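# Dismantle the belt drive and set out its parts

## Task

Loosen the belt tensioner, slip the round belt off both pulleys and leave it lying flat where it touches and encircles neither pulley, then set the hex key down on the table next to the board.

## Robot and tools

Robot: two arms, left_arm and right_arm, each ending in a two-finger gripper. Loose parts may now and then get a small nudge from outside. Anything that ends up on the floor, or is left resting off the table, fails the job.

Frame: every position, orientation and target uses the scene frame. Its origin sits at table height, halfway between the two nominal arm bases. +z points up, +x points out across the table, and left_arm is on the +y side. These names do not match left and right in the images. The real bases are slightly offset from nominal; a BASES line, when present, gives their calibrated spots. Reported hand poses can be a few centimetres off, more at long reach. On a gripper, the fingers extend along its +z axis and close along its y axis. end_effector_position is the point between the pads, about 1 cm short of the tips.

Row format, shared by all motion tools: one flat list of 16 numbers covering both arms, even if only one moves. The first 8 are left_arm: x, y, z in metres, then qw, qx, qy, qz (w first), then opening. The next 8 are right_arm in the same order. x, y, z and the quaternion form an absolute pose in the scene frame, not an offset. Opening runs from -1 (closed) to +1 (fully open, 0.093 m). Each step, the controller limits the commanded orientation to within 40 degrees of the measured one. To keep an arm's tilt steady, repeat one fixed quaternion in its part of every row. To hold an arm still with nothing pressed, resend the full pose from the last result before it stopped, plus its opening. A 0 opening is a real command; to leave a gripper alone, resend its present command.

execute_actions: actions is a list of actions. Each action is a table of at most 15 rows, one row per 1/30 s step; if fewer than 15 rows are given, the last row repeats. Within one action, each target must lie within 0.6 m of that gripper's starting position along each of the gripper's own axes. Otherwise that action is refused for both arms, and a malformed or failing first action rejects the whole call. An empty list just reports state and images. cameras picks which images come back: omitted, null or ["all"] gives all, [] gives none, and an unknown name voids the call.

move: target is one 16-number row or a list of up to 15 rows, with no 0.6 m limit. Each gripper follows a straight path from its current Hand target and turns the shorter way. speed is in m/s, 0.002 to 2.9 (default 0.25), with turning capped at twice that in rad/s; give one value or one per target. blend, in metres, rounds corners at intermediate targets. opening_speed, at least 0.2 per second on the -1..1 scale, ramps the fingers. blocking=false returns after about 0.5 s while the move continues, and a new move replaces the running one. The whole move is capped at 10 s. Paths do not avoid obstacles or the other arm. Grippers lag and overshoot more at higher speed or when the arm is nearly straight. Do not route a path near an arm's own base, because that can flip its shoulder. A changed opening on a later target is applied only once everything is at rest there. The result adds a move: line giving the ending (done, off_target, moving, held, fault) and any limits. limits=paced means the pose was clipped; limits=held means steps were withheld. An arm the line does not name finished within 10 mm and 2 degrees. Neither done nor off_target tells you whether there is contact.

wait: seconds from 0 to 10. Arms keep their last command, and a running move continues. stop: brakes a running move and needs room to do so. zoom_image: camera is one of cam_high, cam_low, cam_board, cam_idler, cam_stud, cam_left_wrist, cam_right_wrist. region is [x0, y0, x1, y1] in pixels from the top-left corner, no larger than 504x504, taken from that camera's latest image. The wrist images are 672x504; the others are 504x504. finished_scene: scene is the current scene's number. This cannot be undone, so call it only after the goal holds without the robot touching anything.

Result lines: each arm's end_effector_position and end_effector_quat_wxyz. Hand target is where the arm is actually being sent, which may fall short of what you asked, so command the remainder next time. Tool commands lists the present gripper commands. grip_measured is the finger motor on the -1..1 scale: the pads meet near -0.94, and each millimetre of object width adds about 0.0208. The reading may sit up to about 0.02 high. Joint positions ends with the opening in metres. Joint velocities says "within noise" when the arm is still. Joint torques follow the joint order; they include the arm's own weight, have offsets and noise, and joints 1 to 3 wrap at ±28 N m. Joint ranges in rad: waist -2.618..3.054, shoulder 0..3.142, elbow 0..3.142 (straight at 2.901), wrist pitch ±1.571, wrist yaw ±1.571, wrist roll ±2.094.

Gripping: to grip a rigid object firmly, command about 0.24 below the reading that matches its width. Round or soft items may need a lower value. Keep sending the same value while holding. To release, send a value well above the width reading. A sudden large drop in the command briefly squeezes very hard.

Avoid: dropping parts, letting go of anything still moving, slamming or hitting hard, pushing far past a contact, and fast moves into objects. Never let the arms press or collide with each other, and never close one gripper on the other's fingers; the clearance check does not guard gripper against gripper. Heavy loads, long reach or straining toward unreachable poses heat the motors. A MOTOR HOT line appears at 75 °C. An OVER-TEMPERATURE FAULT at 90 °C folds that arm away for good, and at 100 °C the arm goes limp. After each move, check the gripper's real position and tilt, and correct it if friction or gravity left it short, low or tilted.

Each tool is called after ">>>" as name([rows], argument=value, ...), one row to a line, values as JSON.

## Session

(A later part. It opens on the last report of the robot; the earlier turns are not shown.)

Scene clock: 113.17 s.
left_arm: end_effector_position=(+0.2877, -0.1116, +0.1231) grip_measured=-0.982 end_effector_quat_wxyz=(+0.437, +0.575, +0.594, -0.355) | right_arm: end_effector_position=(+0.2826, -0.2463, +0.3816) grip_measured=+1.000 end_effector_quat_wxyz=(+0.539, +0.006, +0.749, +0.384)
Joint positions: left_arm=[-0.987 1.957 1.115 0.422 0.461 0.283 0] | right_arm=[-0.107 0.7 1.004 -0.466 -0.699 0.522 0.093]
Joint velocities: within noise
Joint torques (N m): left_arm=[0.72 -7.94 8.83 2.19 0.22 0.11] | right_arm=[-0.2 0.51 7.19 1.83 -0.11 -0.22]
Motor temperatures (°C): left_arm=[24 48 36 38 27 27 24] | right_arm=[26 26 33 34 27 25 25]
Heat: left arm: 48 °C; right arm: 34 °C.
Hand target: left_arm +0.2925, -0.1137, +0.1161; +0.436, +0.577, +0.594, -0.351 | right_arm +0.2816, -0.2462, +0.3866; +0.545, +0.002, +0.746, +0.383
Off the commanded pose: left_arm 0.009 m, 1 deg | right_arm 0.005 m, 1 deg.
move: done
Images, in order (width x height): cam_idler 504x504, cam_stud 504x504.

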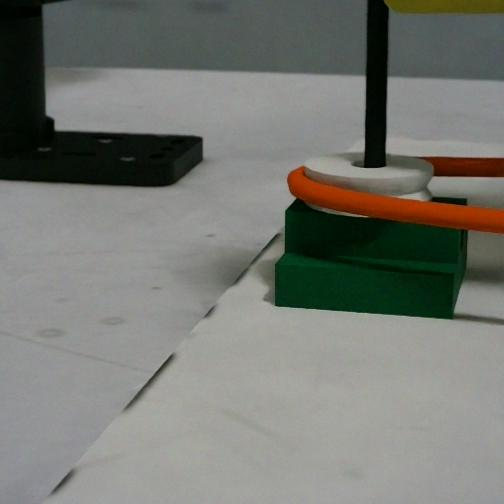

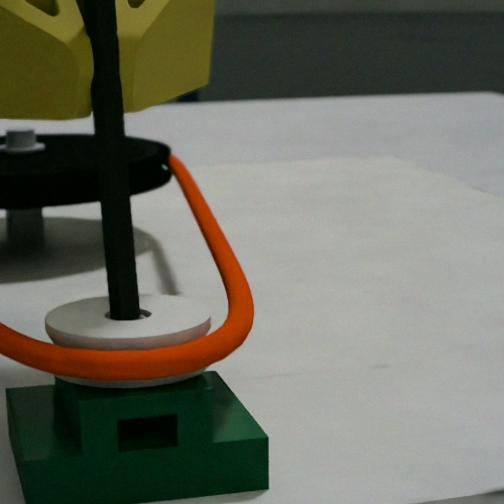

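>>> move([
  [0.2941,-0.1163,0.116,0.4363,0.5775,0.5942,-0.3507,-1,0.2817,-0.2462,0.3867,0.545,0.002,0.746,0.383,1],
], speed=0.1, cameras=["cam_idler","cam_stud"])

>>> zoom_image(camera="cam_stud", region=[30, 220, 230, 380])

>>> zoom_image(camera="cam_idler", region=[270, 80, 470, 240])

Scene clock: 114.20 s.
left_arm: end_effector_position=(+0.2881, -0.1129, +0.1228) grip_measured=-0.982 end_effector_quat_wxyz=(+0.437, +0.575, +0.593, -0.356) | right_arm: end_effector_position=(+0.2826, -0.2463, +0.3816) grip_measured=+1.000 end_effector_quat_wxyz=(+0.539, +0.006, +0.749, +0.384)
Joint positions: left_arm=[-0.987 1.963 1.12 0.422 0.463 0.283 0] | right_arm=[-0.107 0.7 1.004 -0.466 -0.699 0.522 0.093]
Joint velocities: within noise
Joint torques (N m): left_arm=[0.66 -7.75 9.48 2.13 0.19 0.11] | right_arm=[-0.18 0.58 7.04 1.86 -0.09 -0.23]
Motor temperatures (°C): left_arm=[24 48 36 38 27 27 24] | right_arm=[26 26 33 34 27 25 25]
Heat: left arm: 48 °C; right arm: 34 °C.
Hand target: left_arm +0.2939, -0.1160, +0.1160; +0.436, +0.577, +0.594, -0.351 | right_arm +0.2816, -0.2462, +0.3866; +0.545, +0.002, +0.746, +0.383
Off the commanded pose: left_arm 0.010 m, 1 deg | right_arm 0.005 m, 1 deg.
move: done
Images, in order (width x height): cam_idler 504x504, cam_stud 504x504.

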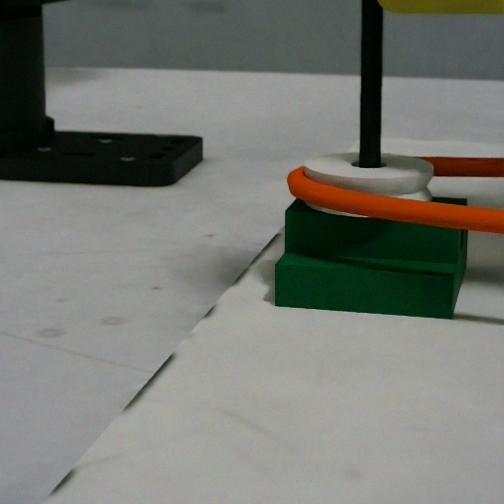

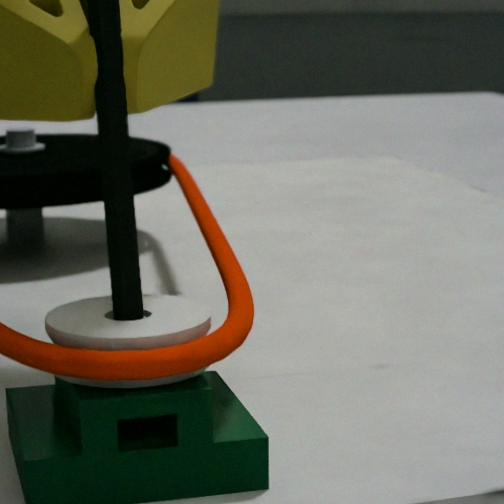

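Scaled by 2.520 from the camera's 504x504 image, which has a finer 720x720 frame.

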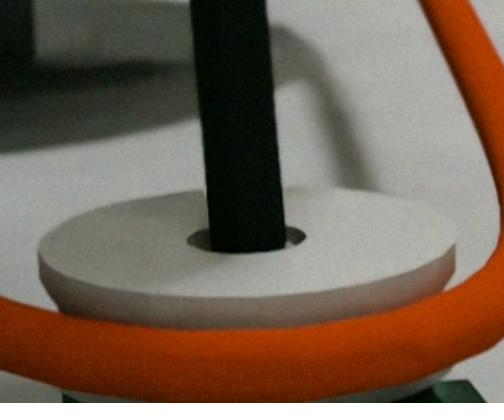

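Scaled by 2.520 from the camera's 504x504 image, which has a finer 720x720 frame.

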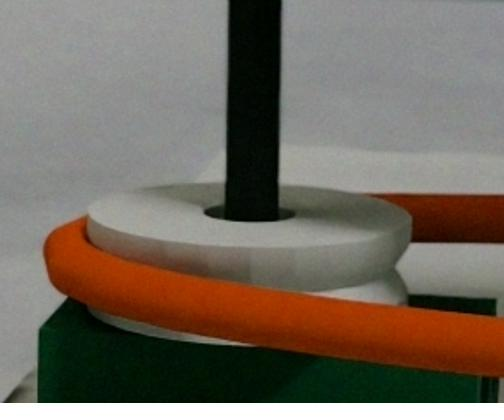

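>>> move([
  [0.2943,-0.1166,0.108,0.4363,0.5775,0.5942,-0.3507,-1,0.2817,-0.2462,0.3867,0.545,0.002,0.746,0.383,1],
], speed=0.05, cameras=["cam_idler","cam_stud"])

>>> zoom_image(camera="cam_stud", region=[30, 220, 230, 380])

>>> zoom_image(camera="cam_idler", region=[270, 80, 470, 240])

Scene clock: 115.23 s.
left_arm: end_effector_position=(+0.2878, -0.1154, +0.1224) grip_measured=-0.982 end_effector_quat_wxyz=(+0.441, +0.576, +0.586, -0.361) | right_arm: end_effector_position=(+0.2826, -0.2463, +0.3816) grip_measured=+1.000 end_effector_quat_wxyz=(+0.539, +0.006, +0.749, +0.384)
Joint positions: left_arm=[-0.987 1.976 1.12 0.451 0.474 0.283 0] | right_arm=[-0.107 0.7 1.004 -0.466 -0.699 0.522 0.093]
Joint velocities: within noise
Joint torques (N m): left_arm=[0.77 -7.31 8.4 2.12 0.05 0.11] | right_arm=[-0.24 0.54 7.05 1.83 -0.08 -0.24]
Motor temperatures (°C): left_arm=[24 47 36 38 27 27 24] | right_arm=[26 26 33 34 27 25 25]
Heat: left arm: 47 °C; right arm: 34 °C.
Hand target: left_arm +0.2939, -0.1159, +0.1081; +0.436, +0.578, +0.594, -0.351 | right_arm +0.2816, -0.2462, +0.3866; +0.545, +0.002, +0.746, +0.383
Off the commanded pose: left_arm 0.016 m, 2 deg | right_arm 0.005 m, 1 deg.
move: off_target (left_arm)
Images, in order (width x height): cam_idler 504x504, cam_stud 504x504.

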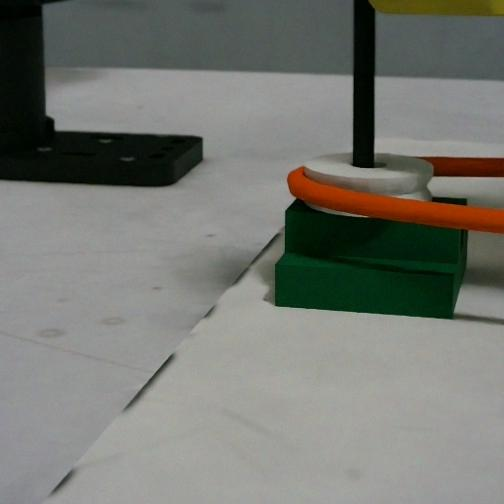

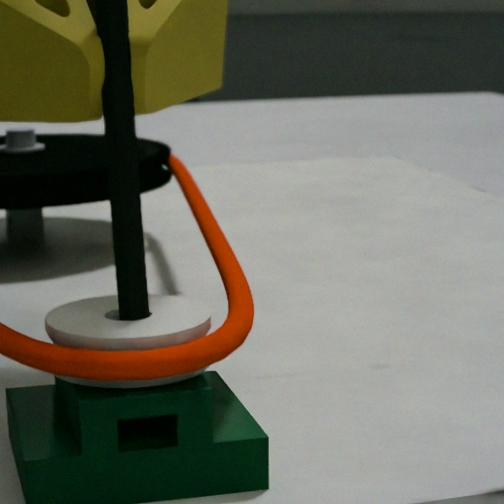

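Scaled by 2.520 from the camera's 504x504 image, which has a finer 720x720 frame.

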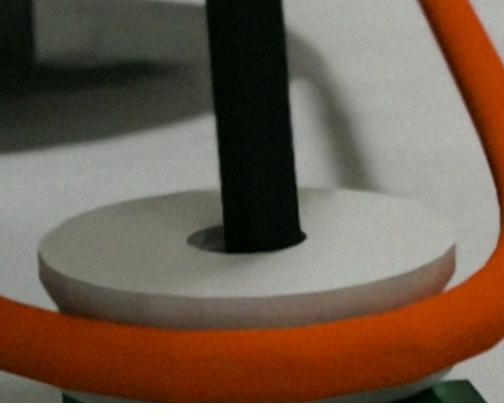

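Scaled by 2.520 from the camera's 504x504 image, which has a finer 720x720 frame.

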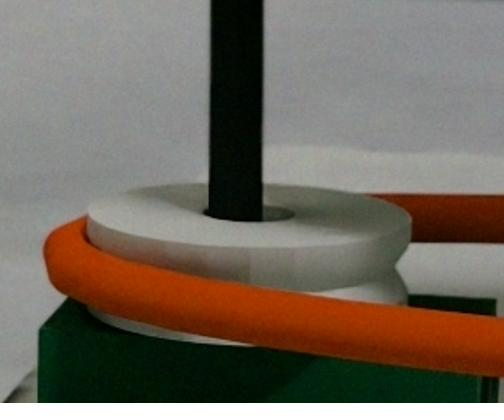

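>>> move([
  [0.2850,-0.1120,0.165,0.5091,0.3613,0.7407,-0.2483,-1,0.2817,-0.2462,0.3867,0.545,0.002,0.746,0.383,1],
  [0.2850,-0.1120,0.124,0.5091,0.3613,0.7407,-0.2483,-1,0.2817,-0.2462,0.3867,0.545,0.002,0.746,0.383,1],
], speed=0.1, cameras=["cam_idler","cam_stud"])

>>> zoom_image(camera="cam_stud", region=[30, 220, 230, 380])

>>> zoom_image(camera="cam_idler", region=[270, 80, 470, 240])

Scene clock: 121.30 s.
left_arm: end_effector_position=(+0.2864, -0.1112, +0.1330) grip_measured=-0.982 end_effector_quat_wxyz=(+0.510, +0.363, +0.740, -0.249) | right_arm: end_effector_position=(+0.2826, -0.2463, +0.3816) grip_measured=+1.000 end_effector_quat_wxyz=(+0.539, +0.006, +0.749, +0.384)
Joint positions: left_arm=[-1.204 1.904 1.063 0.465 -0.242 -0.093 0] | right_arm=[-0.107 0.7 1.004 -0.466 -0.699 0.522 0.093]
Joint velocities: within noise
Joint torques (N m): left_arm=[-0.31 -8.27 6.2 2.55 -0.1 -0.1] | right_arm=[-0.21 0.59 7.13 1.85 -0.09 -0.22]
Motor temperatures (°C): left_arm=[24 48 36 39 27 27 25] | right_arm=[26 26 33 35 27 25 25]
Heat: left arm: 48 °C; right arm: 35 °C.
Hand target: left_arm +0.2849, -0.1118, +0.1240; +0.509, +0.361, +0.741, -0.248 | right_arm +0.2816, -0.2462, +0.3866; +0.545, +0.002, +0.746, +0.383
Off the commanded pose: left_arm 0.009 m, 0 deg | right_arm 0.005 m, 1 deg.
move: done
Images, in order (width x height): cam_idler 504x504, cam_stud 504x504.

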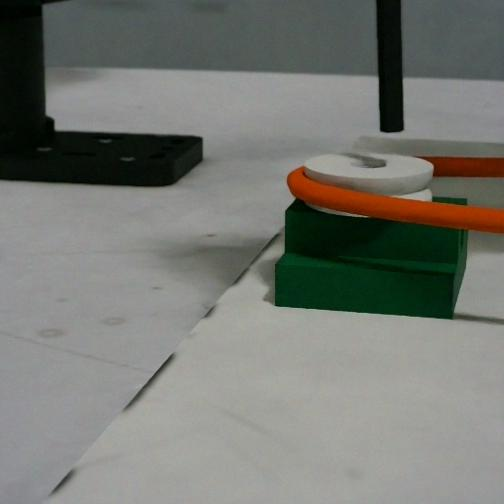

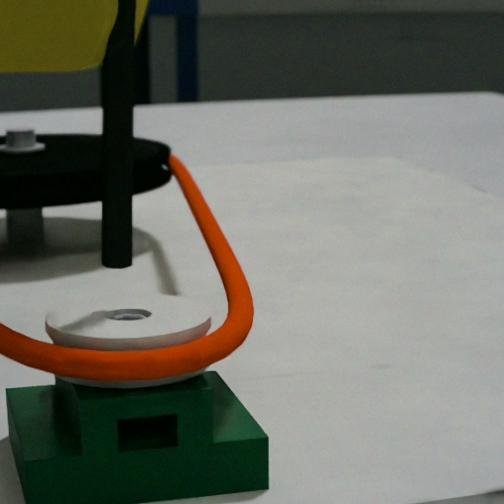

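Scaled by 2.520 from the camera's 504x504 image, which has a finer 720x720 frame.

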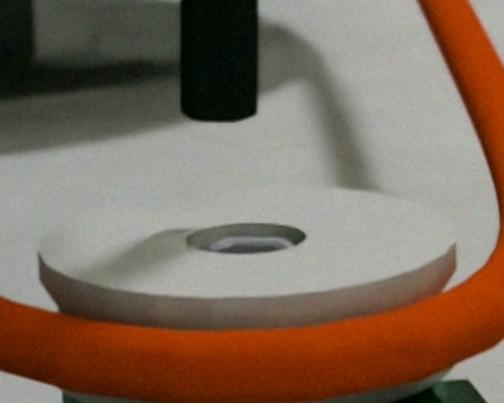

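Scaled by 2.520 from the camera's 504x504 image, which has a finer 720x720 frame.

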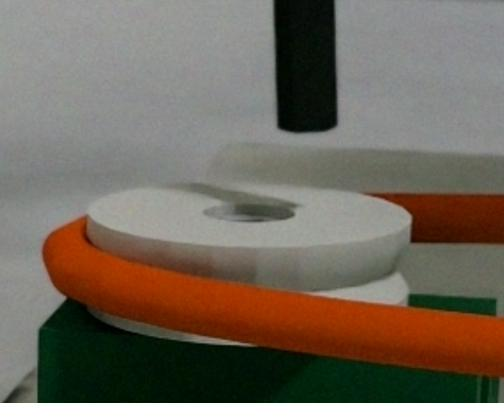

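>>> move([
  [0.2845,-0.1165,0.121,0.5091,0.3613,0.7407,-0.2483,-1,0.2817,-0.2462,0.3867,0.545,0.002,0.746,0.383,1],
], speed=0.1, cameras=["cam_idler","cam_stud"])

>>> zoom_image(camera="cam_stud", region=[30, 220, 230, 380])

>>> zoom_image(camera="cam_idler", region=[270, 80, 470, 240])

Scene clock: 122.63 s.
left_arm: end_effector_position=(+0.2848, -0.1128, +0.1252) grip_measured=-0.982 end_effector_quat_wxyz=(+0.506, +0.365, +0.742, -0.246) | right_arm: end_effector_position=(+0.2826, -0.2463, +0.3816) grip_measured=+1.000 end_effector_quat_wxyz=(+0.539, +0.006, +0.749, +0.384)
Joint positions: left_arm=[-1.209 1.922 1.063 0.472 -0.247 -0.094 0] | right_arm=[-0.107 0.7 1.004 -0.466 -0.699 0.522 0.093]
Joint velocities: within noise
Joint torques (N m): left_arm=[-0.32 -8.17 7.54 2.56 -0.1 -0.1] | right_arm=[-0.24 0.5 7.08 1.84 -0.11 -0.24]
Motor temperatures (°C): left_arm=[24 48 36 39 27 27 25] | right_arm=[26 26 33 35 27 25 25]
Heat: left arm: 48 °C; right arm: 35 °C.
Hand target: left_arm +0.2844, -0.1163, +0.1211; +0.509, +0.361, +0.741, -0.248 | right_arm +0.2816, -0.2462, +0.3866; +0.545, +0.002, +0.746, +0.383
Off the commanded pose: left_arm 0.006 m, 1 deg | right_arm 0.005 m, 1 deg.
move: done
Images, in order (width x height): cam_idler 504x504, cam_stud 504x504.

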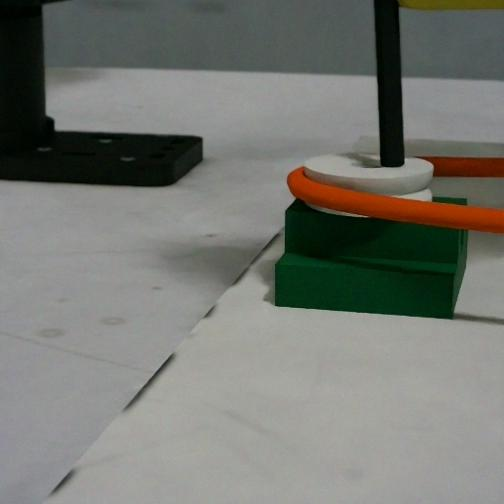

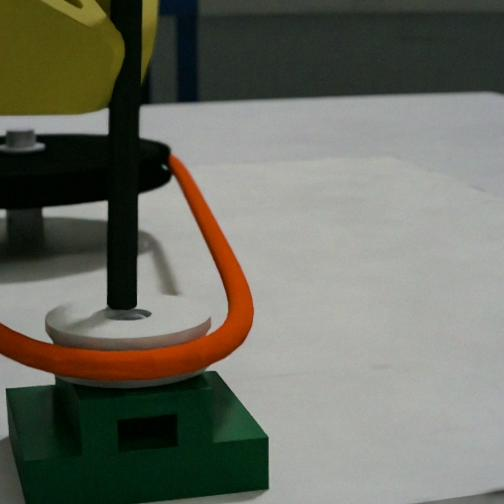

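Scaled by 2.520 from the camera's 504x504 image, which has a finer 720x720 frame.

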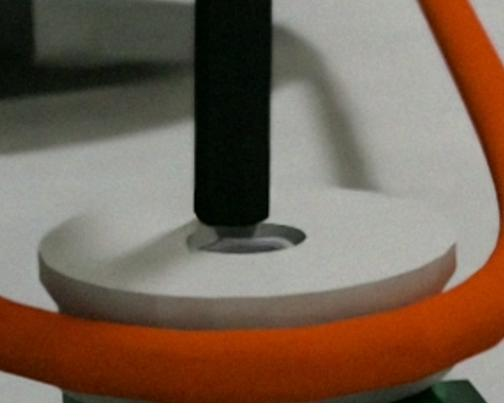

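Scaled by 2.520 from the camera's 504x504 image, which has a finer 720x720 frame.

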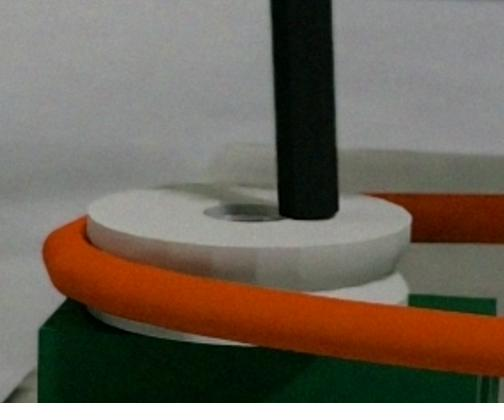

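>>> move([
  [0.2840,-0.1180,0.140,0.5219,0.3569,0.7317,-0.2546,-1,0.2817,-0.2462,0.3867,0.545,0.002,0.746,0.383,1],
  [0.2830,-0.1200,0.121,0.5219,0.3569,0.7317,-0.2546,-1,0.2817,-0.2462,0.3867,0.545,0.002,0.746,0.383,1],
], speed=0.1, cameras=["cam_idler","cam_stud"])

>>> zoom_image(camera="cam_stud", region=[30, 220, 230, 380])

>>> zoom_image(camera="cam_idler", region=[270, 80, 470, 240])

Scene clock: 124.17 s.
left_arm: end_effector_position=(+0.2847, -0.1190, +0.1304) grip_measured=-0.982 end_effector_quat_wxyz=(+0.522, +0.356, +0.731, -0.256) | right_arm: end_effector_position=(+0.2826, -0.2463, +0.3816) grip_measured=+1.000 end_effector_quat_wxyz=(+0.539, +0.006, +0.749, +0.384)
Joint positions: left_arm=[-1.218 1.941 1.063 0.537 -0.259 -0.095 0] | right_arm=[-0.107 0.7 1.004 -0.466 -0.699 0.522 0.093]
Joint velocities: within noise
Joint torques (N m): left_arm=[-0.35 -8.27 6.26 2.61 -0.1 -0.02] | right_arm=[-0.23 0.58 7.19 1.86 -0.11 -0.24]
Motor temperatures (°C): left_arm=[24 48 37 39 27 27 25] | right_arm=[26 26 33 35 27 25 25]
Heat: left arm: 48 °C; right arm: 35 °C.
Hand target: left_arm +0.2828, -0.1198, +0.1209; +0.521, +0.357, +0.732, -0.255 | right_arm +0.2816, -0.2462, +0.3866; +0.545, +0.002, +0.746, +0.383
Off the commanded pose: left_arm 0.010 m, 0 deg | right_arm 0.005 m, 1 deg.
move: done
Images, in order (width x height): cam_idler 504x504, cam_stud 504x504.

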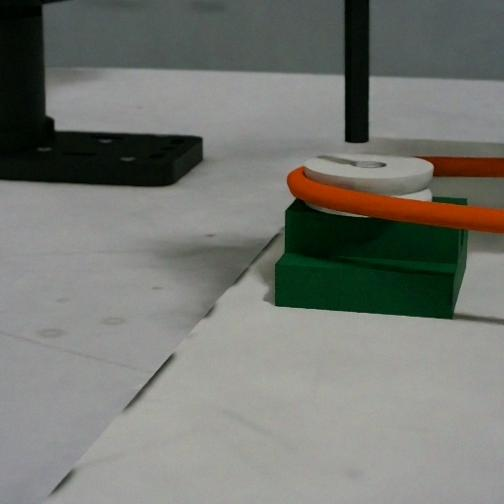

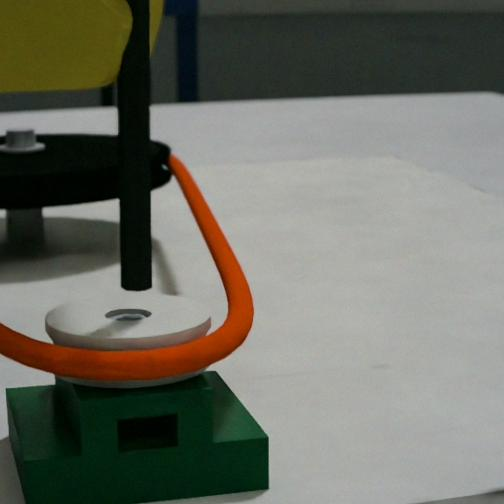

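Scaled by 2.520 from the camera's 504x504 image, which has a finer 720x720 frame.

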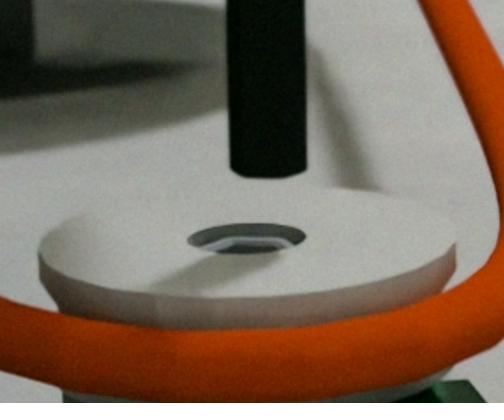

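Scaled by 2.520 from the camera's 504x504 image, which has a finer 720x720 frame.

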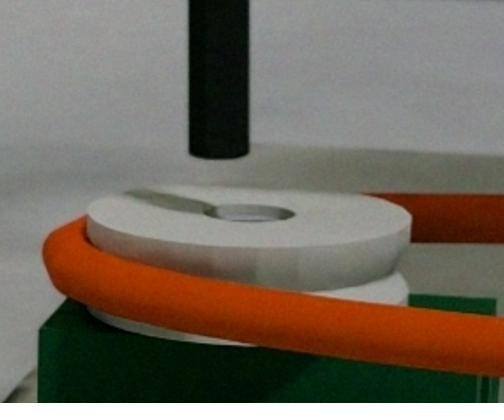

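>>> move([
  [0.2848,-0.1130,0.119,0.5219,0.3569,0.7317,-0.2546,-1,0.2817,-0.2462,0.3867,0.545,0.002,0.746,0.383,1],
], speed=0.1, cameras=["cam_idler","cam_stud"])

>>> zoom_image(camera="cam_stud", region=[30, 220, 230, 380])

>>> zoom_image(camera="cam_idler", region=[270, 80, 470, 240])

Scene clock: 125.33 s.
left_arm: end_effector_position=(+0.2831, -0.1150, +0.1242) grip_measured=-0.982 end_effector_quat_wxyz=(+0.521, +0.356, +0.733, -0.255) | right_arm: end_effector_position=(+0.2826, -0.2463, +0.3816) grip_measured=+1.000 end_effector_quat_wxyz=(+0.539, +0.006, +0.749, +0.384)
Joint positions: left_arm=[-1.218 1.941 1.038 0.557 -0.26 -0.095 0] | right_arm=[-0.107 0.7 1.004 -0.466 -0.699 0.522 0.093]
Joint velocities: within noise
Joint torques (N m): left_arm=[0.76 -9.26 5.78 2.54 0.02 0.02] | right_arm=[-0.2 0.5 7.12 1.81 -0.13 -0.22]
Motor temperatures (°C): left_arm=[24 48 36 39 27 27 25] | right_arm=[26 26 33 35 27 25 25]
Heat: left arm: 48 °C; right arm: 35 °C.
Hand target: left_arm +0.2847, -0.1130, +0.1190; +0.522, +0.357, +0.732, -0.254 | right_arm +0.2816, -0.2462, +0.3866; +0.545, +0.002, +0.746, +0.383
Off the commanded pose: left_arm 0.006 m, 0 deg | right_arm 0.005 m, 1 deg.
move: done
Images, in order (width x height): cam_idler 504x504, cam_stud 504x504.

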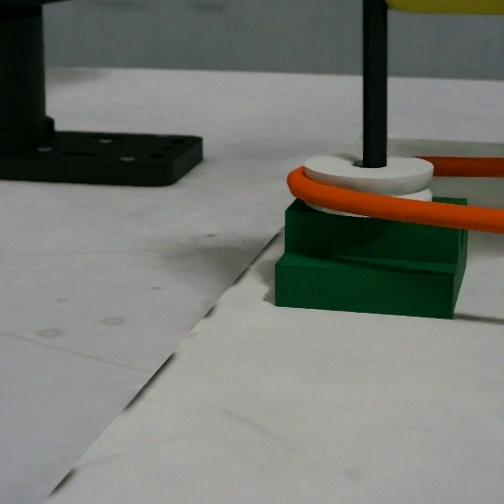

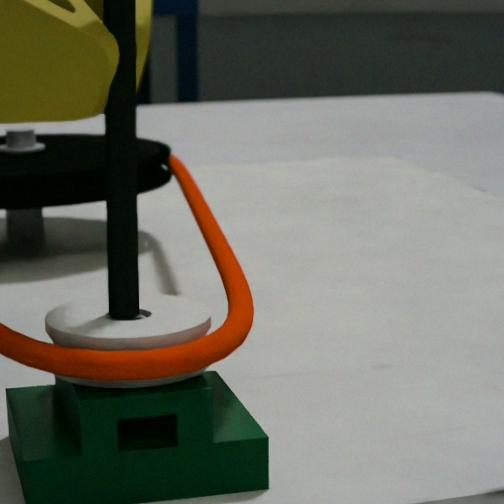

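Scaled by 2.520 from the camera's 504x504 image, which has a finer 720x720 frame.

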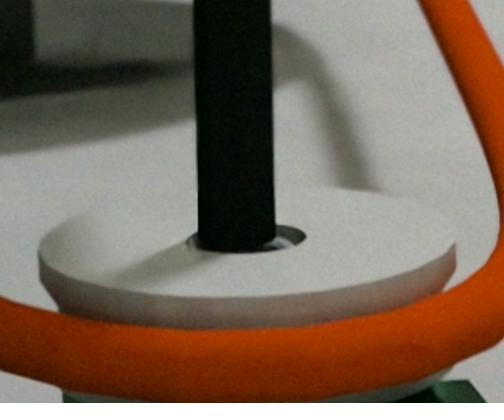

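Scaled by 2.520 from the camera's 504x504 image, which has a finer 720x720 frame.

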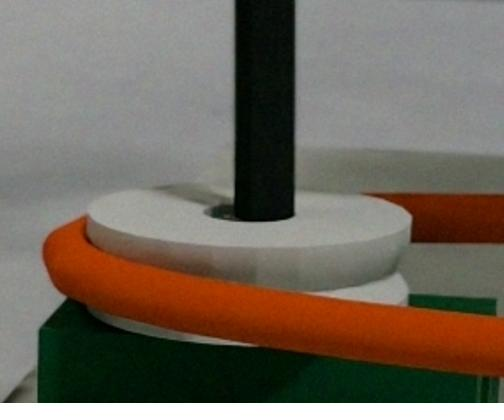

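>>> move([
  [0.2850,-0.1135,0.111,0.5219,0.3569,0.7317,-0.2546,-1,0.2817,-0.2462,0.3867,0.545,0.002,0.746,0.383,1],
], speed=0.05, cameras=["cam_idler","cam_stud"])

>>> zoom_image(camera="cam_stud", region=[30, 220, 230, 380])

>>> zoom_image(camera="cam_idler", region=[270, 80, 470, 240])

Scene clock: 126.47 s.
left_arm: end_effector_position=(+0.2833, -0.1154, +0.1238) grip_measured=-0.982 end_effector_quat_wxyz=(+0.525, +0.354, +0.729, -0.259) | right_arm: end_effector_position=(+0.2826, -0.2463, +0.3816) grip_measured=+1.000 end_effector_quat_wxyz=(+0.539, +0.006, +0.749, +0.384)
Joint positions: left_arm=[-1.218 1.948 1.029 0.587 -0.26 -0.095 0] | right_arm=[-0.107 0.7 1.004 -0.466 -0.699 0.522 0.093]
Joint velocities: within noise
Joint torques (N m): left_arm=[0.73 -8.03 5.67 2.57 0.02 0.02] | right_arm=[-0.18 0.57 7.15 1.86 -0.08 -0.25]
Motor temperatures (°C): left_arm=[24 48 36 40 27 27 25] | right_arm=[26 26 33 35 27 25 25]
Heat: left arm: 48 °C; right arm: 35 °C.
Hand target: left_arm +0.2848, -0.1133, +0.1113; +0.522, +0.357, +0.732, -0.255 | right_arm +0.2816, -0.2462, +0.3866; +0.545, +0.002, +0.746, +0.383
Off the commanded pose: left_arm 0.013 m, 1 deg | right_arm 0.005 m, 1 deg.
move: off_target (left_arm)
Images, in order (width x height): cam_idler 504x504, cam_stud 504x504.

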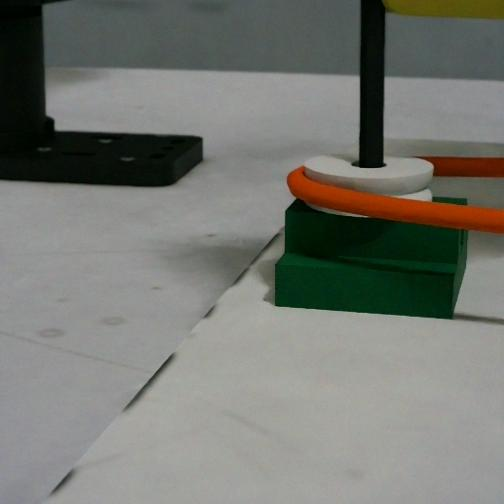

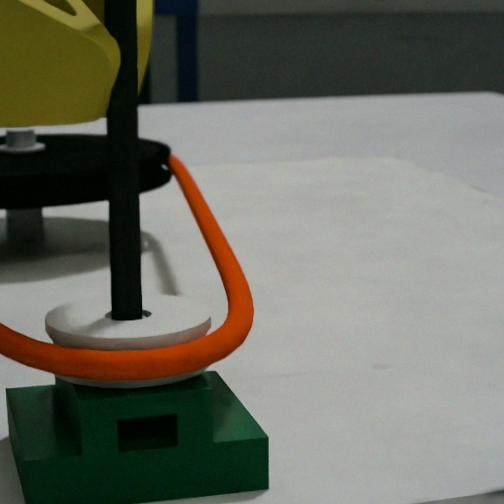

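Scaled by 2.520 from the camera's 504x504 image, which has a finer 720x720 frame.

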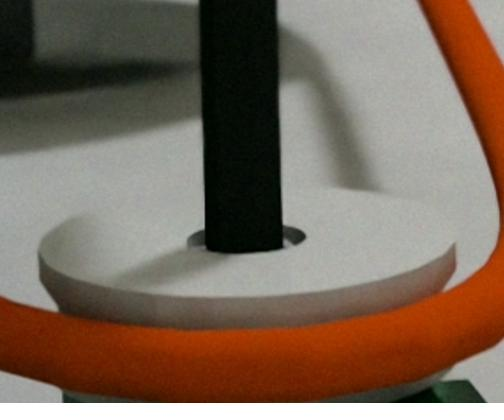

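Scaled by 2.520 from the camera's 504x504 image, which has a finer 720x720 frame.

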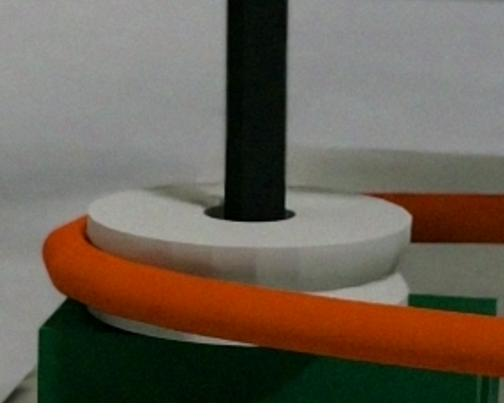

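>>> move([
  [0.2850,-0.1140,0.107,0.5219,0.3569,0.7317,-0.2546,-1,0.2817,-0.2462,0.3867,0.545,0.002,0.746,0.383,1],
], speed=0.05, cameras=["cam_idler","cam_stud"])

>>> zoom_image(camera="cam_stud", region=[30, 220, 230, 380])

>>> zoom_image(camera="cam_idler", region=[270, 80, 470, 240])

Scene clock: 127.37 s.
left_arm: end_effector_position=(+0.2837, -0.1165, +0.1223) grip_measured=-0.982 end_effector_quat_wxyz=(+0.527, +0.353, +0.728, -0.260) | right_arm: end_effector_position=(+0.2826, -0.2463, +0.3816) grip_measured=+1.000 end_effector_quat_wxyz=(+0.539, +0.006, +0.749, +0.384)
Joint positions: left_arm=[-1.218 1.957 1.029 0.602 -0.26 -0.095 0] | right_arm=[-0.107 0.7 1.004 -0.466 -0.699 0.522 0.093]
Joint velocities: within noise
Joint torques (N m): left_arm=[0.69 -7.86 5.39 2.56 0.03 0.02] | right_arm=[-0.18 0.61 7.08 1.86 -0.11 -0.22]
Motor temperatures (°C): left_arm=[24 48 36 40 27 27 25] | right_arm=[26 26 33 35 27 25 25]
Heat: left arm: 48 °C; right arm: 35 °C.
Hand target: left_arm +0.2847, -0.1137, +0.1073; +0.522, +0.357, +0.732, -0.255 | right_arm +0.2816, -0.2462, +0.3866; +0.545, +0.002, +0.746, +0.383
Off the commanded pose: left_arm 0.016 m, 1 deg | right_arm 0.005 m, 1 deg.
move: off_target (left_arm)
Images, in order (width x height): cam_idler 504x504, cam_stud 504x504.

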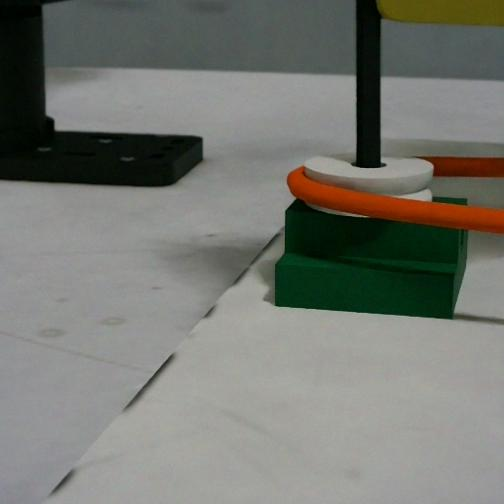

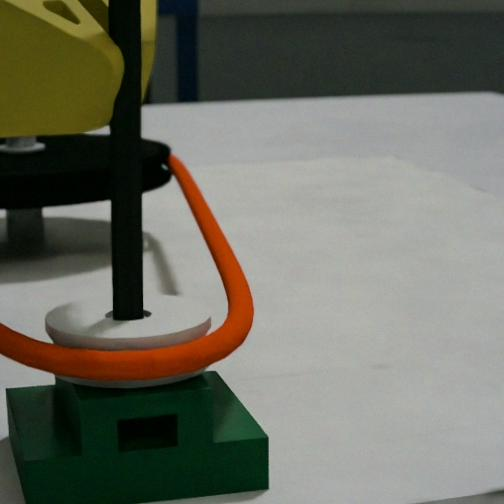

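Scaled by 2.520 from the camera's 504x504 image, which has a finer 720x720 frame.

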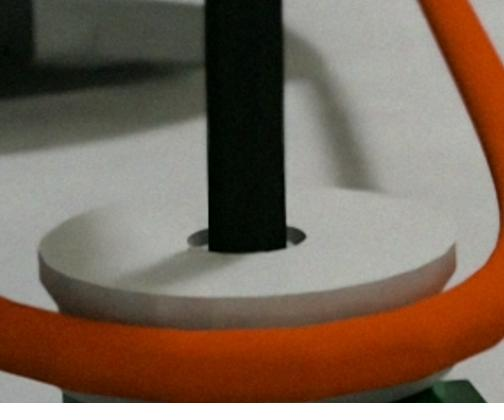

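Scaled by 2.520 from the camera's 504x504 image, which has a finer 720x720 frame.

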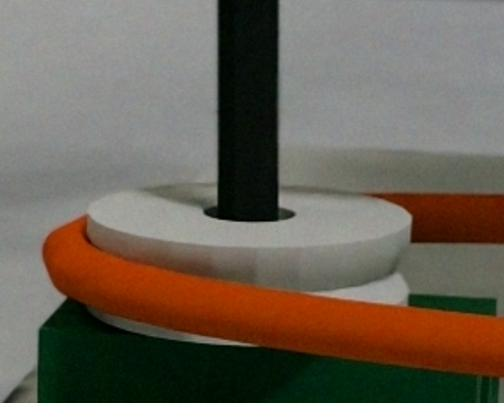

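>>> move([
  [0.2850,-0.1150,0.102,0.5219,0.3569,0.7317,-0.2546,-1,0.2817,-0.2462,0.3867,0.545,0.002,0.746,0.383,1],
], speed=0.05, cameras=["cam_idler","cam_stud","cam_low"])

>>> zoom_image(camera="cam_stud", region=[30, 220, 230, 380])

>>> zoom_image(camera="cam_idler", region=[270, 80, 470, 240])

>>> zoom_image(camera="cam_low", region=[200, 200, 300, 280])

Scene clock: 131.07 s.
left_arm: end_effector_position=(+0.2842, -0.1172, +0.1210) grip_measured=-0.982 end_effector_quat_wxyz=(+0.530, +0.350, +0.726, -0.263) | right_arm: end_effector_position=(+0.2826, -0.2463, +0.3816) grip_measured=+1.000 end_effector_quat_wxyz=(+0.539, +0.006, +0.749, +0.384)
Joint positions: left_arm=[-1.218 1.966 1.025 0.625 -0.261 -0.095 0] | right_arm=[-0.107 0.7 1.004 -0.466 -0.699 0.522 0.093]
Joint velocities: within noise
Joint torques (N m): left_arm=[0.58 -7.36 5.48 2.5 0.02 0.01] | right_arm=[-0.24 0.55 7.15 1.84 -0.11 -0.22]
Motor temperatures (°C): left_arm=[24 47 36 40 27 27 25] | right_arm=[26 26 33 35 27 25 25]
Heat: left arm: 47 °C; right arm: 35 °C.
Hand target: left_arm +0.2846, -0.1145, +0.1023; +0.522, +0.357, +0.732, -0.255 | right_arm +0.2816, -0.2462, +0.3866; +0.545, +0.002, +0.746, +0.383
Off the commanded pose: left_arm 0.019 m, 2 deg | right_arm 0.005 m, 1 deg.
move: off_target (left_arm)
Images, in order (width x height): cam_low 504x504, cam_idler 504x504, cam_stud 504x504.

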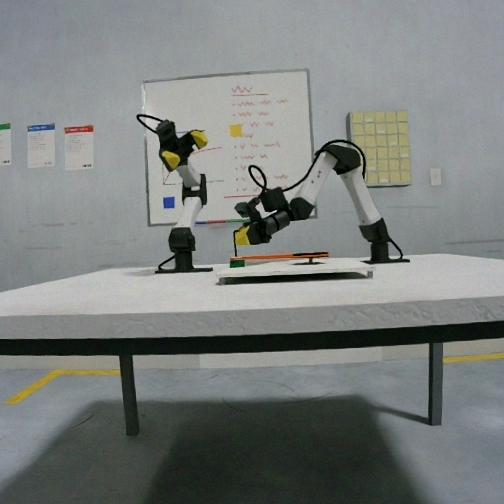

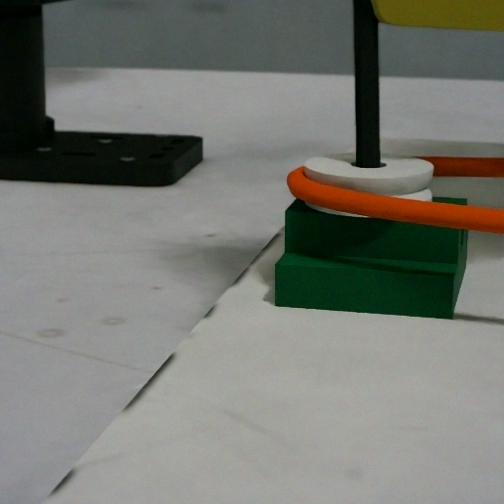

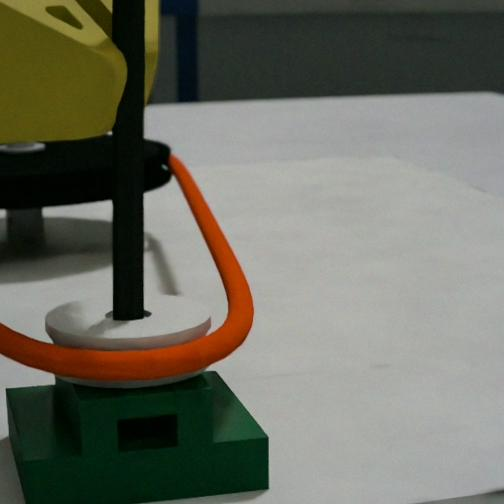

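Scaled by 2.520 from the camera's 504x504 image, which has a finer 720x720 frame.

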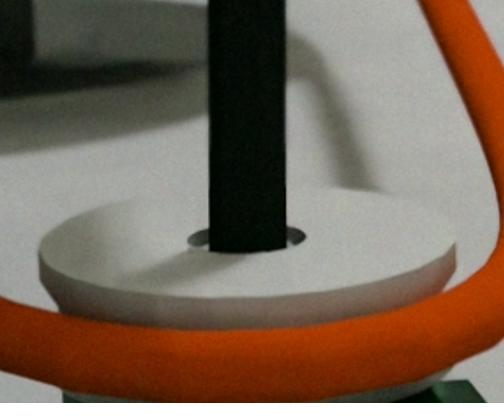

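Scaled by 2.520 from the camera's 504x504 image, which has a finer 720x720 frame.

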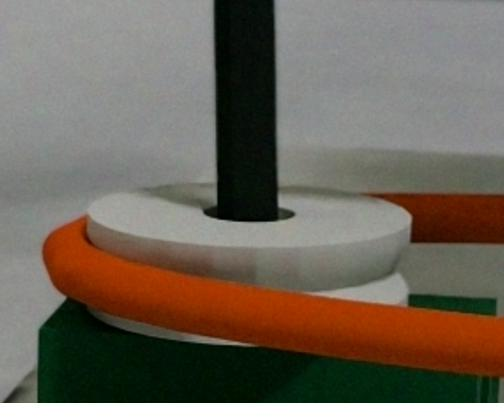

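Scaled by 5.040 from the camera's 504x504 image, which has a finer 720x720 frame.

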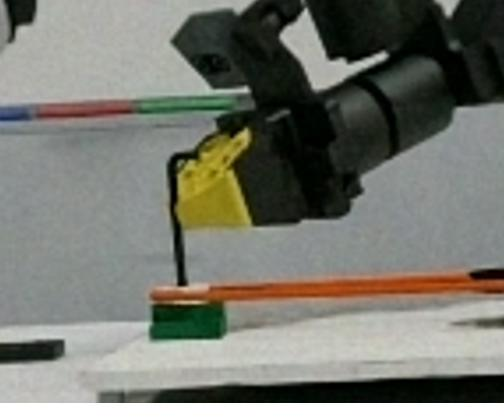

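>>> move([
  [0.2830,-0.1095,0.108,0.5219,0.3569,0.7317,-0.2546,-1,0.2817,-0.2462,0.3867,0.545,0.002,0.746,0.383,1],
], speed=0.05, cameras=["cam_idler","cam_stud","cam_low"])

>>> zoom_image(camera="cam_stud", region=[30, 220, 230, 380])

>>> zoom_image(camera="cam_idler", region=[270, 80, 470, 240])

>>> zoom_image(camera="cam_low", region=[200, 200, 300, 280])

Scene clock: 132.17 s.
left_arm: end_effector_position=(+0.2836, -0.1153, +0.1195) grip_measured=-0.982 end_effector_quat_wxyz=(+0.532, +0.349, +0.725, -0.264) | right_arm: end_effector_position=(+0.2826, -0.2463, +0.3816) grip_measured=+1.000 end_effector_quat_wxyz=(+0.539, +0.006, +0.749, +0.384)
Joint positions: left_arm=[-1.218 1.966 1.011 0.644 -0.262 -0.095 0] | right_arm=[-0.107 0.7 1.004 -0.466 -0.699 0.522 0.093]
Joint velocities: within noise
Joint torques (N m): left_arm=[0.66 -10.03 4.94 2.15 0.04 0.01] | right_arm=[-0.27 0.57 7.1 1.87 -0.1 -0.24]
Motor temperatures (°C): left_arm=[24 47 36 40 27 27 25] | right_arm=[26 26 33 35 27 25 25]
Heat: left arm: 47 °C; right arm: 35 °C.
Hand target: left_arm +0.2829, -0.1096, +0.1082; +0.522, +0.357, +0.732, -0.255 | right_arm +0.2816, -0.2462, +0.3866; +0.545, +0.002, +0.746, +0.383
Off the commanded pose: left_arm 0.013 m, 2 deg | right_arm 0.005 m, 1 deg.
move: off_target (left_arm)
Images, in order (width x height): cam_low 504x504, cam_idler 504x504, cam_stud 504x504.

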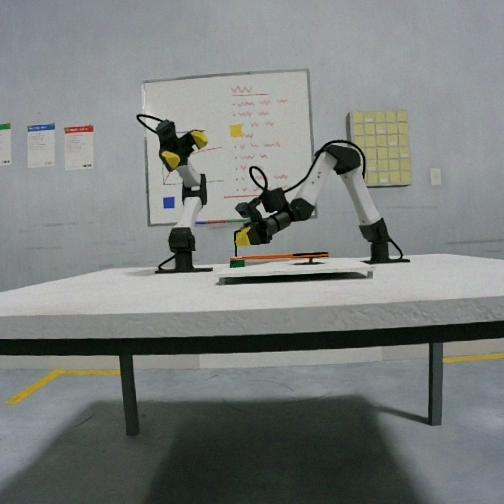

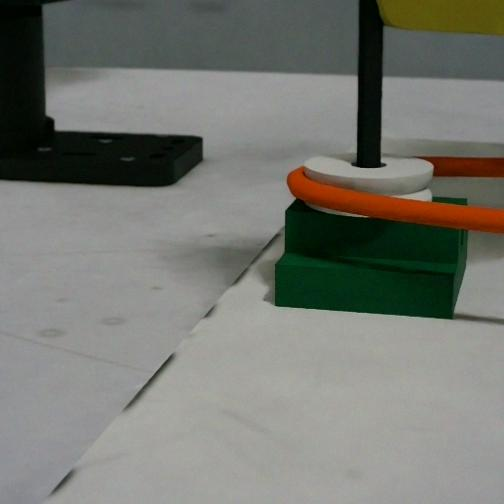

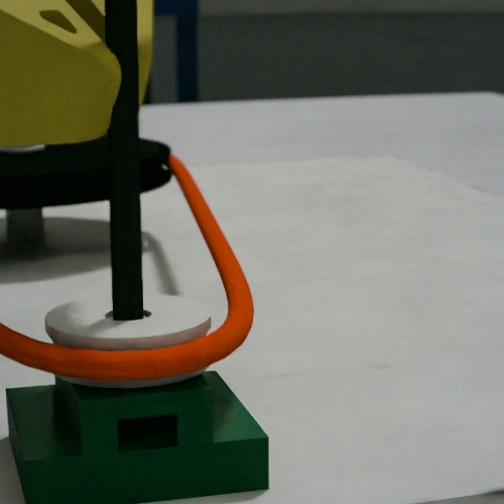

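Scaled by 2.520 from the camera's 504x504 image, which has a finer 720x720 frame.

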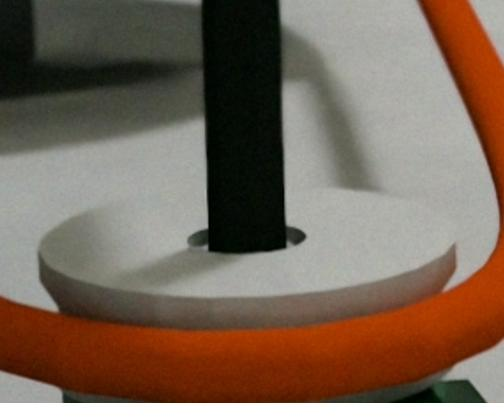

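Scaled by 2.520 from the camera's 504x504 image, which has a finer 720x720 frame.

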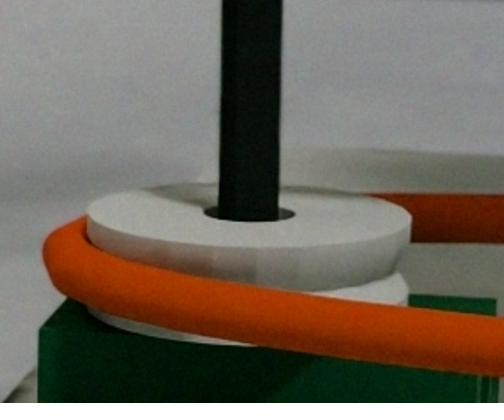

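Scaled by 5.040 from the camera's 504x504 image, which has a finer 720x720 frame.

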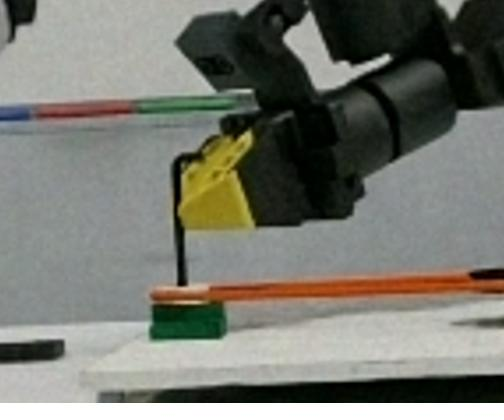

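>>> execute_actions([
  [[0.2825,-0.1095,0.104,0.5219,0.3569,0.7317,-0.2546,-1,0.2817,-0.2462,0.3867,0.545,0.002,0.746,0.383,1]],
], cameras=["cam_idler","cam_stud","cam_low","cam_high"])

>>> zoom_image(camera="cam_idler", region=[220, 60, 480, 260])

>>> zoom_image(camera="cam_stud", region=[10, 180, 260, 400])

>>> zoom_image(camera="cam_low", region=[150, 150, 350, 300])

Scene clock: 134.27 s.
left_arm: end_effector_position=(+0.2833, -0.1147, +0.1196) grip_measured=-0.982 end_effector_quat_wxyz=(+0.533, +0.348, +0.724, -0.265) | right_arm: end_effector_position=(+0.2826, -0.2463, +0.3816) grip_measured=+1.000 end_effector_quat_wxyz=(+0.539, +0.006, +0.749, +0.384)
Joint positions: left_arm=[-1.218 1.966 1.005 0.656 -0.262 -0.095 0] | right_arm=[-0.107 0.7 1.004 -0.466 -0.699 0.522 0.093]
Joint velocities: within noise
Joint torques (N m): left_arm=[0.54 -9.14 5.04 2.19 0.02 0.01] | right_arm=[-0.24 0.57 7.24 1.83 -0.12 -0.22]
Motor temperatures (°C): left_arm=[24 47 36 40 27 27 25] | right_arm=[26 26 33 35 27 25 25]
Heat: left arm: 47 °C; right arm: 35 °C.
Hand target: left_arm +0.2824, -0.1094, +0.1042; +0.522, +0.357, +0.732, -0.255 | right_arm +0.2816, -0.2462, +0.3866; +0.545, +0.002, +0.746, +0.383
Off the commanded pose: left_arm 0.016 m, 2 deg | right_arm 0.005 m, 1 deg.
Images, in order (width x height): cam_high 504x504, cam_low 504x504, cam_idler 504x504, cam_stud 504x504.

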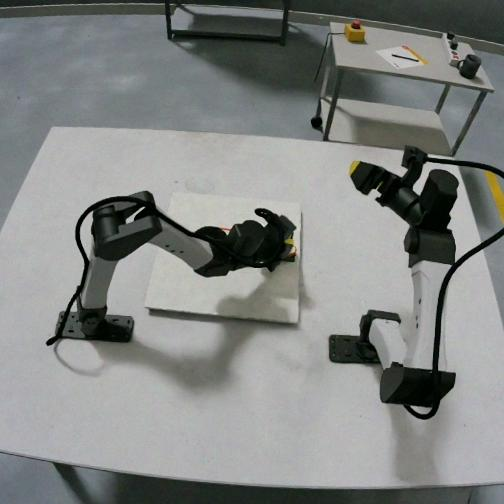

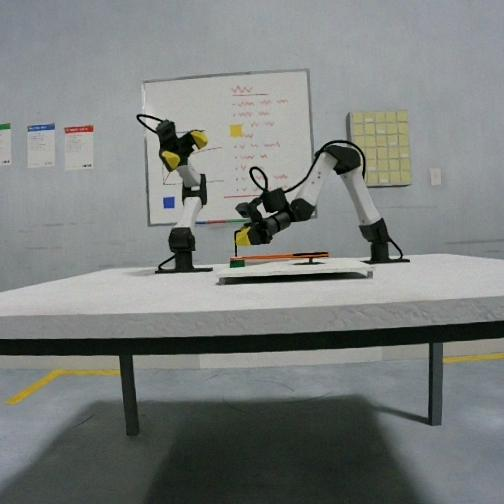

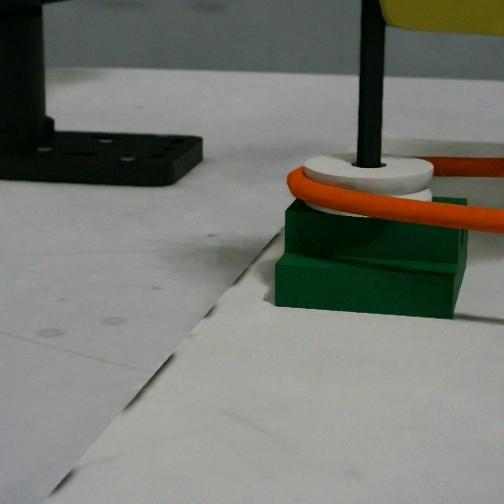

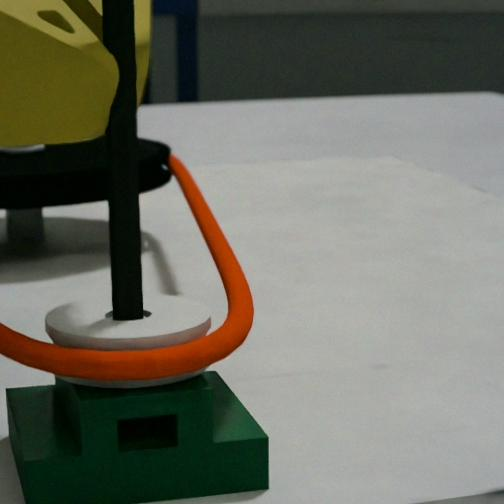

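Scaled by 1.938 from the camera's 504x504 image, which has a finer 720x720 frame.

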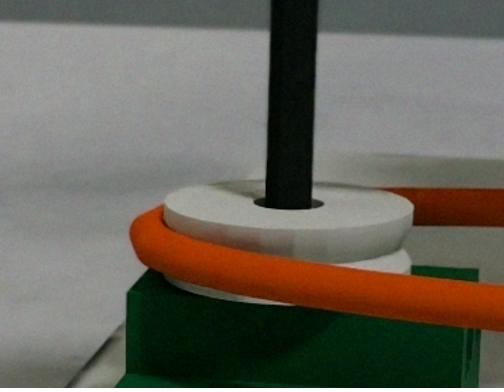

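Scaled by 2.016 from the camera's 504x504 image, which has a finer 720x720 frame.

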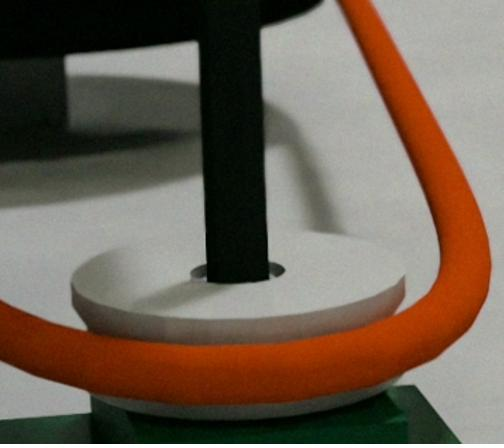

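Scaled by 2.520 from the camera's 504x504 image, which has a finer 720x720 frame.

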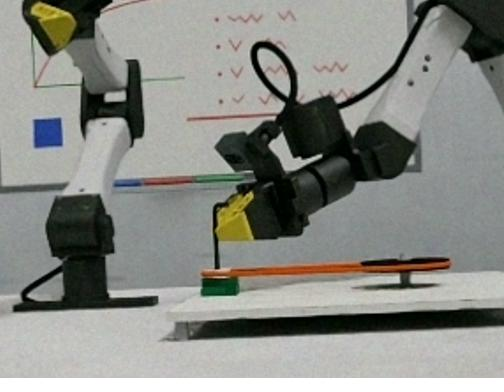

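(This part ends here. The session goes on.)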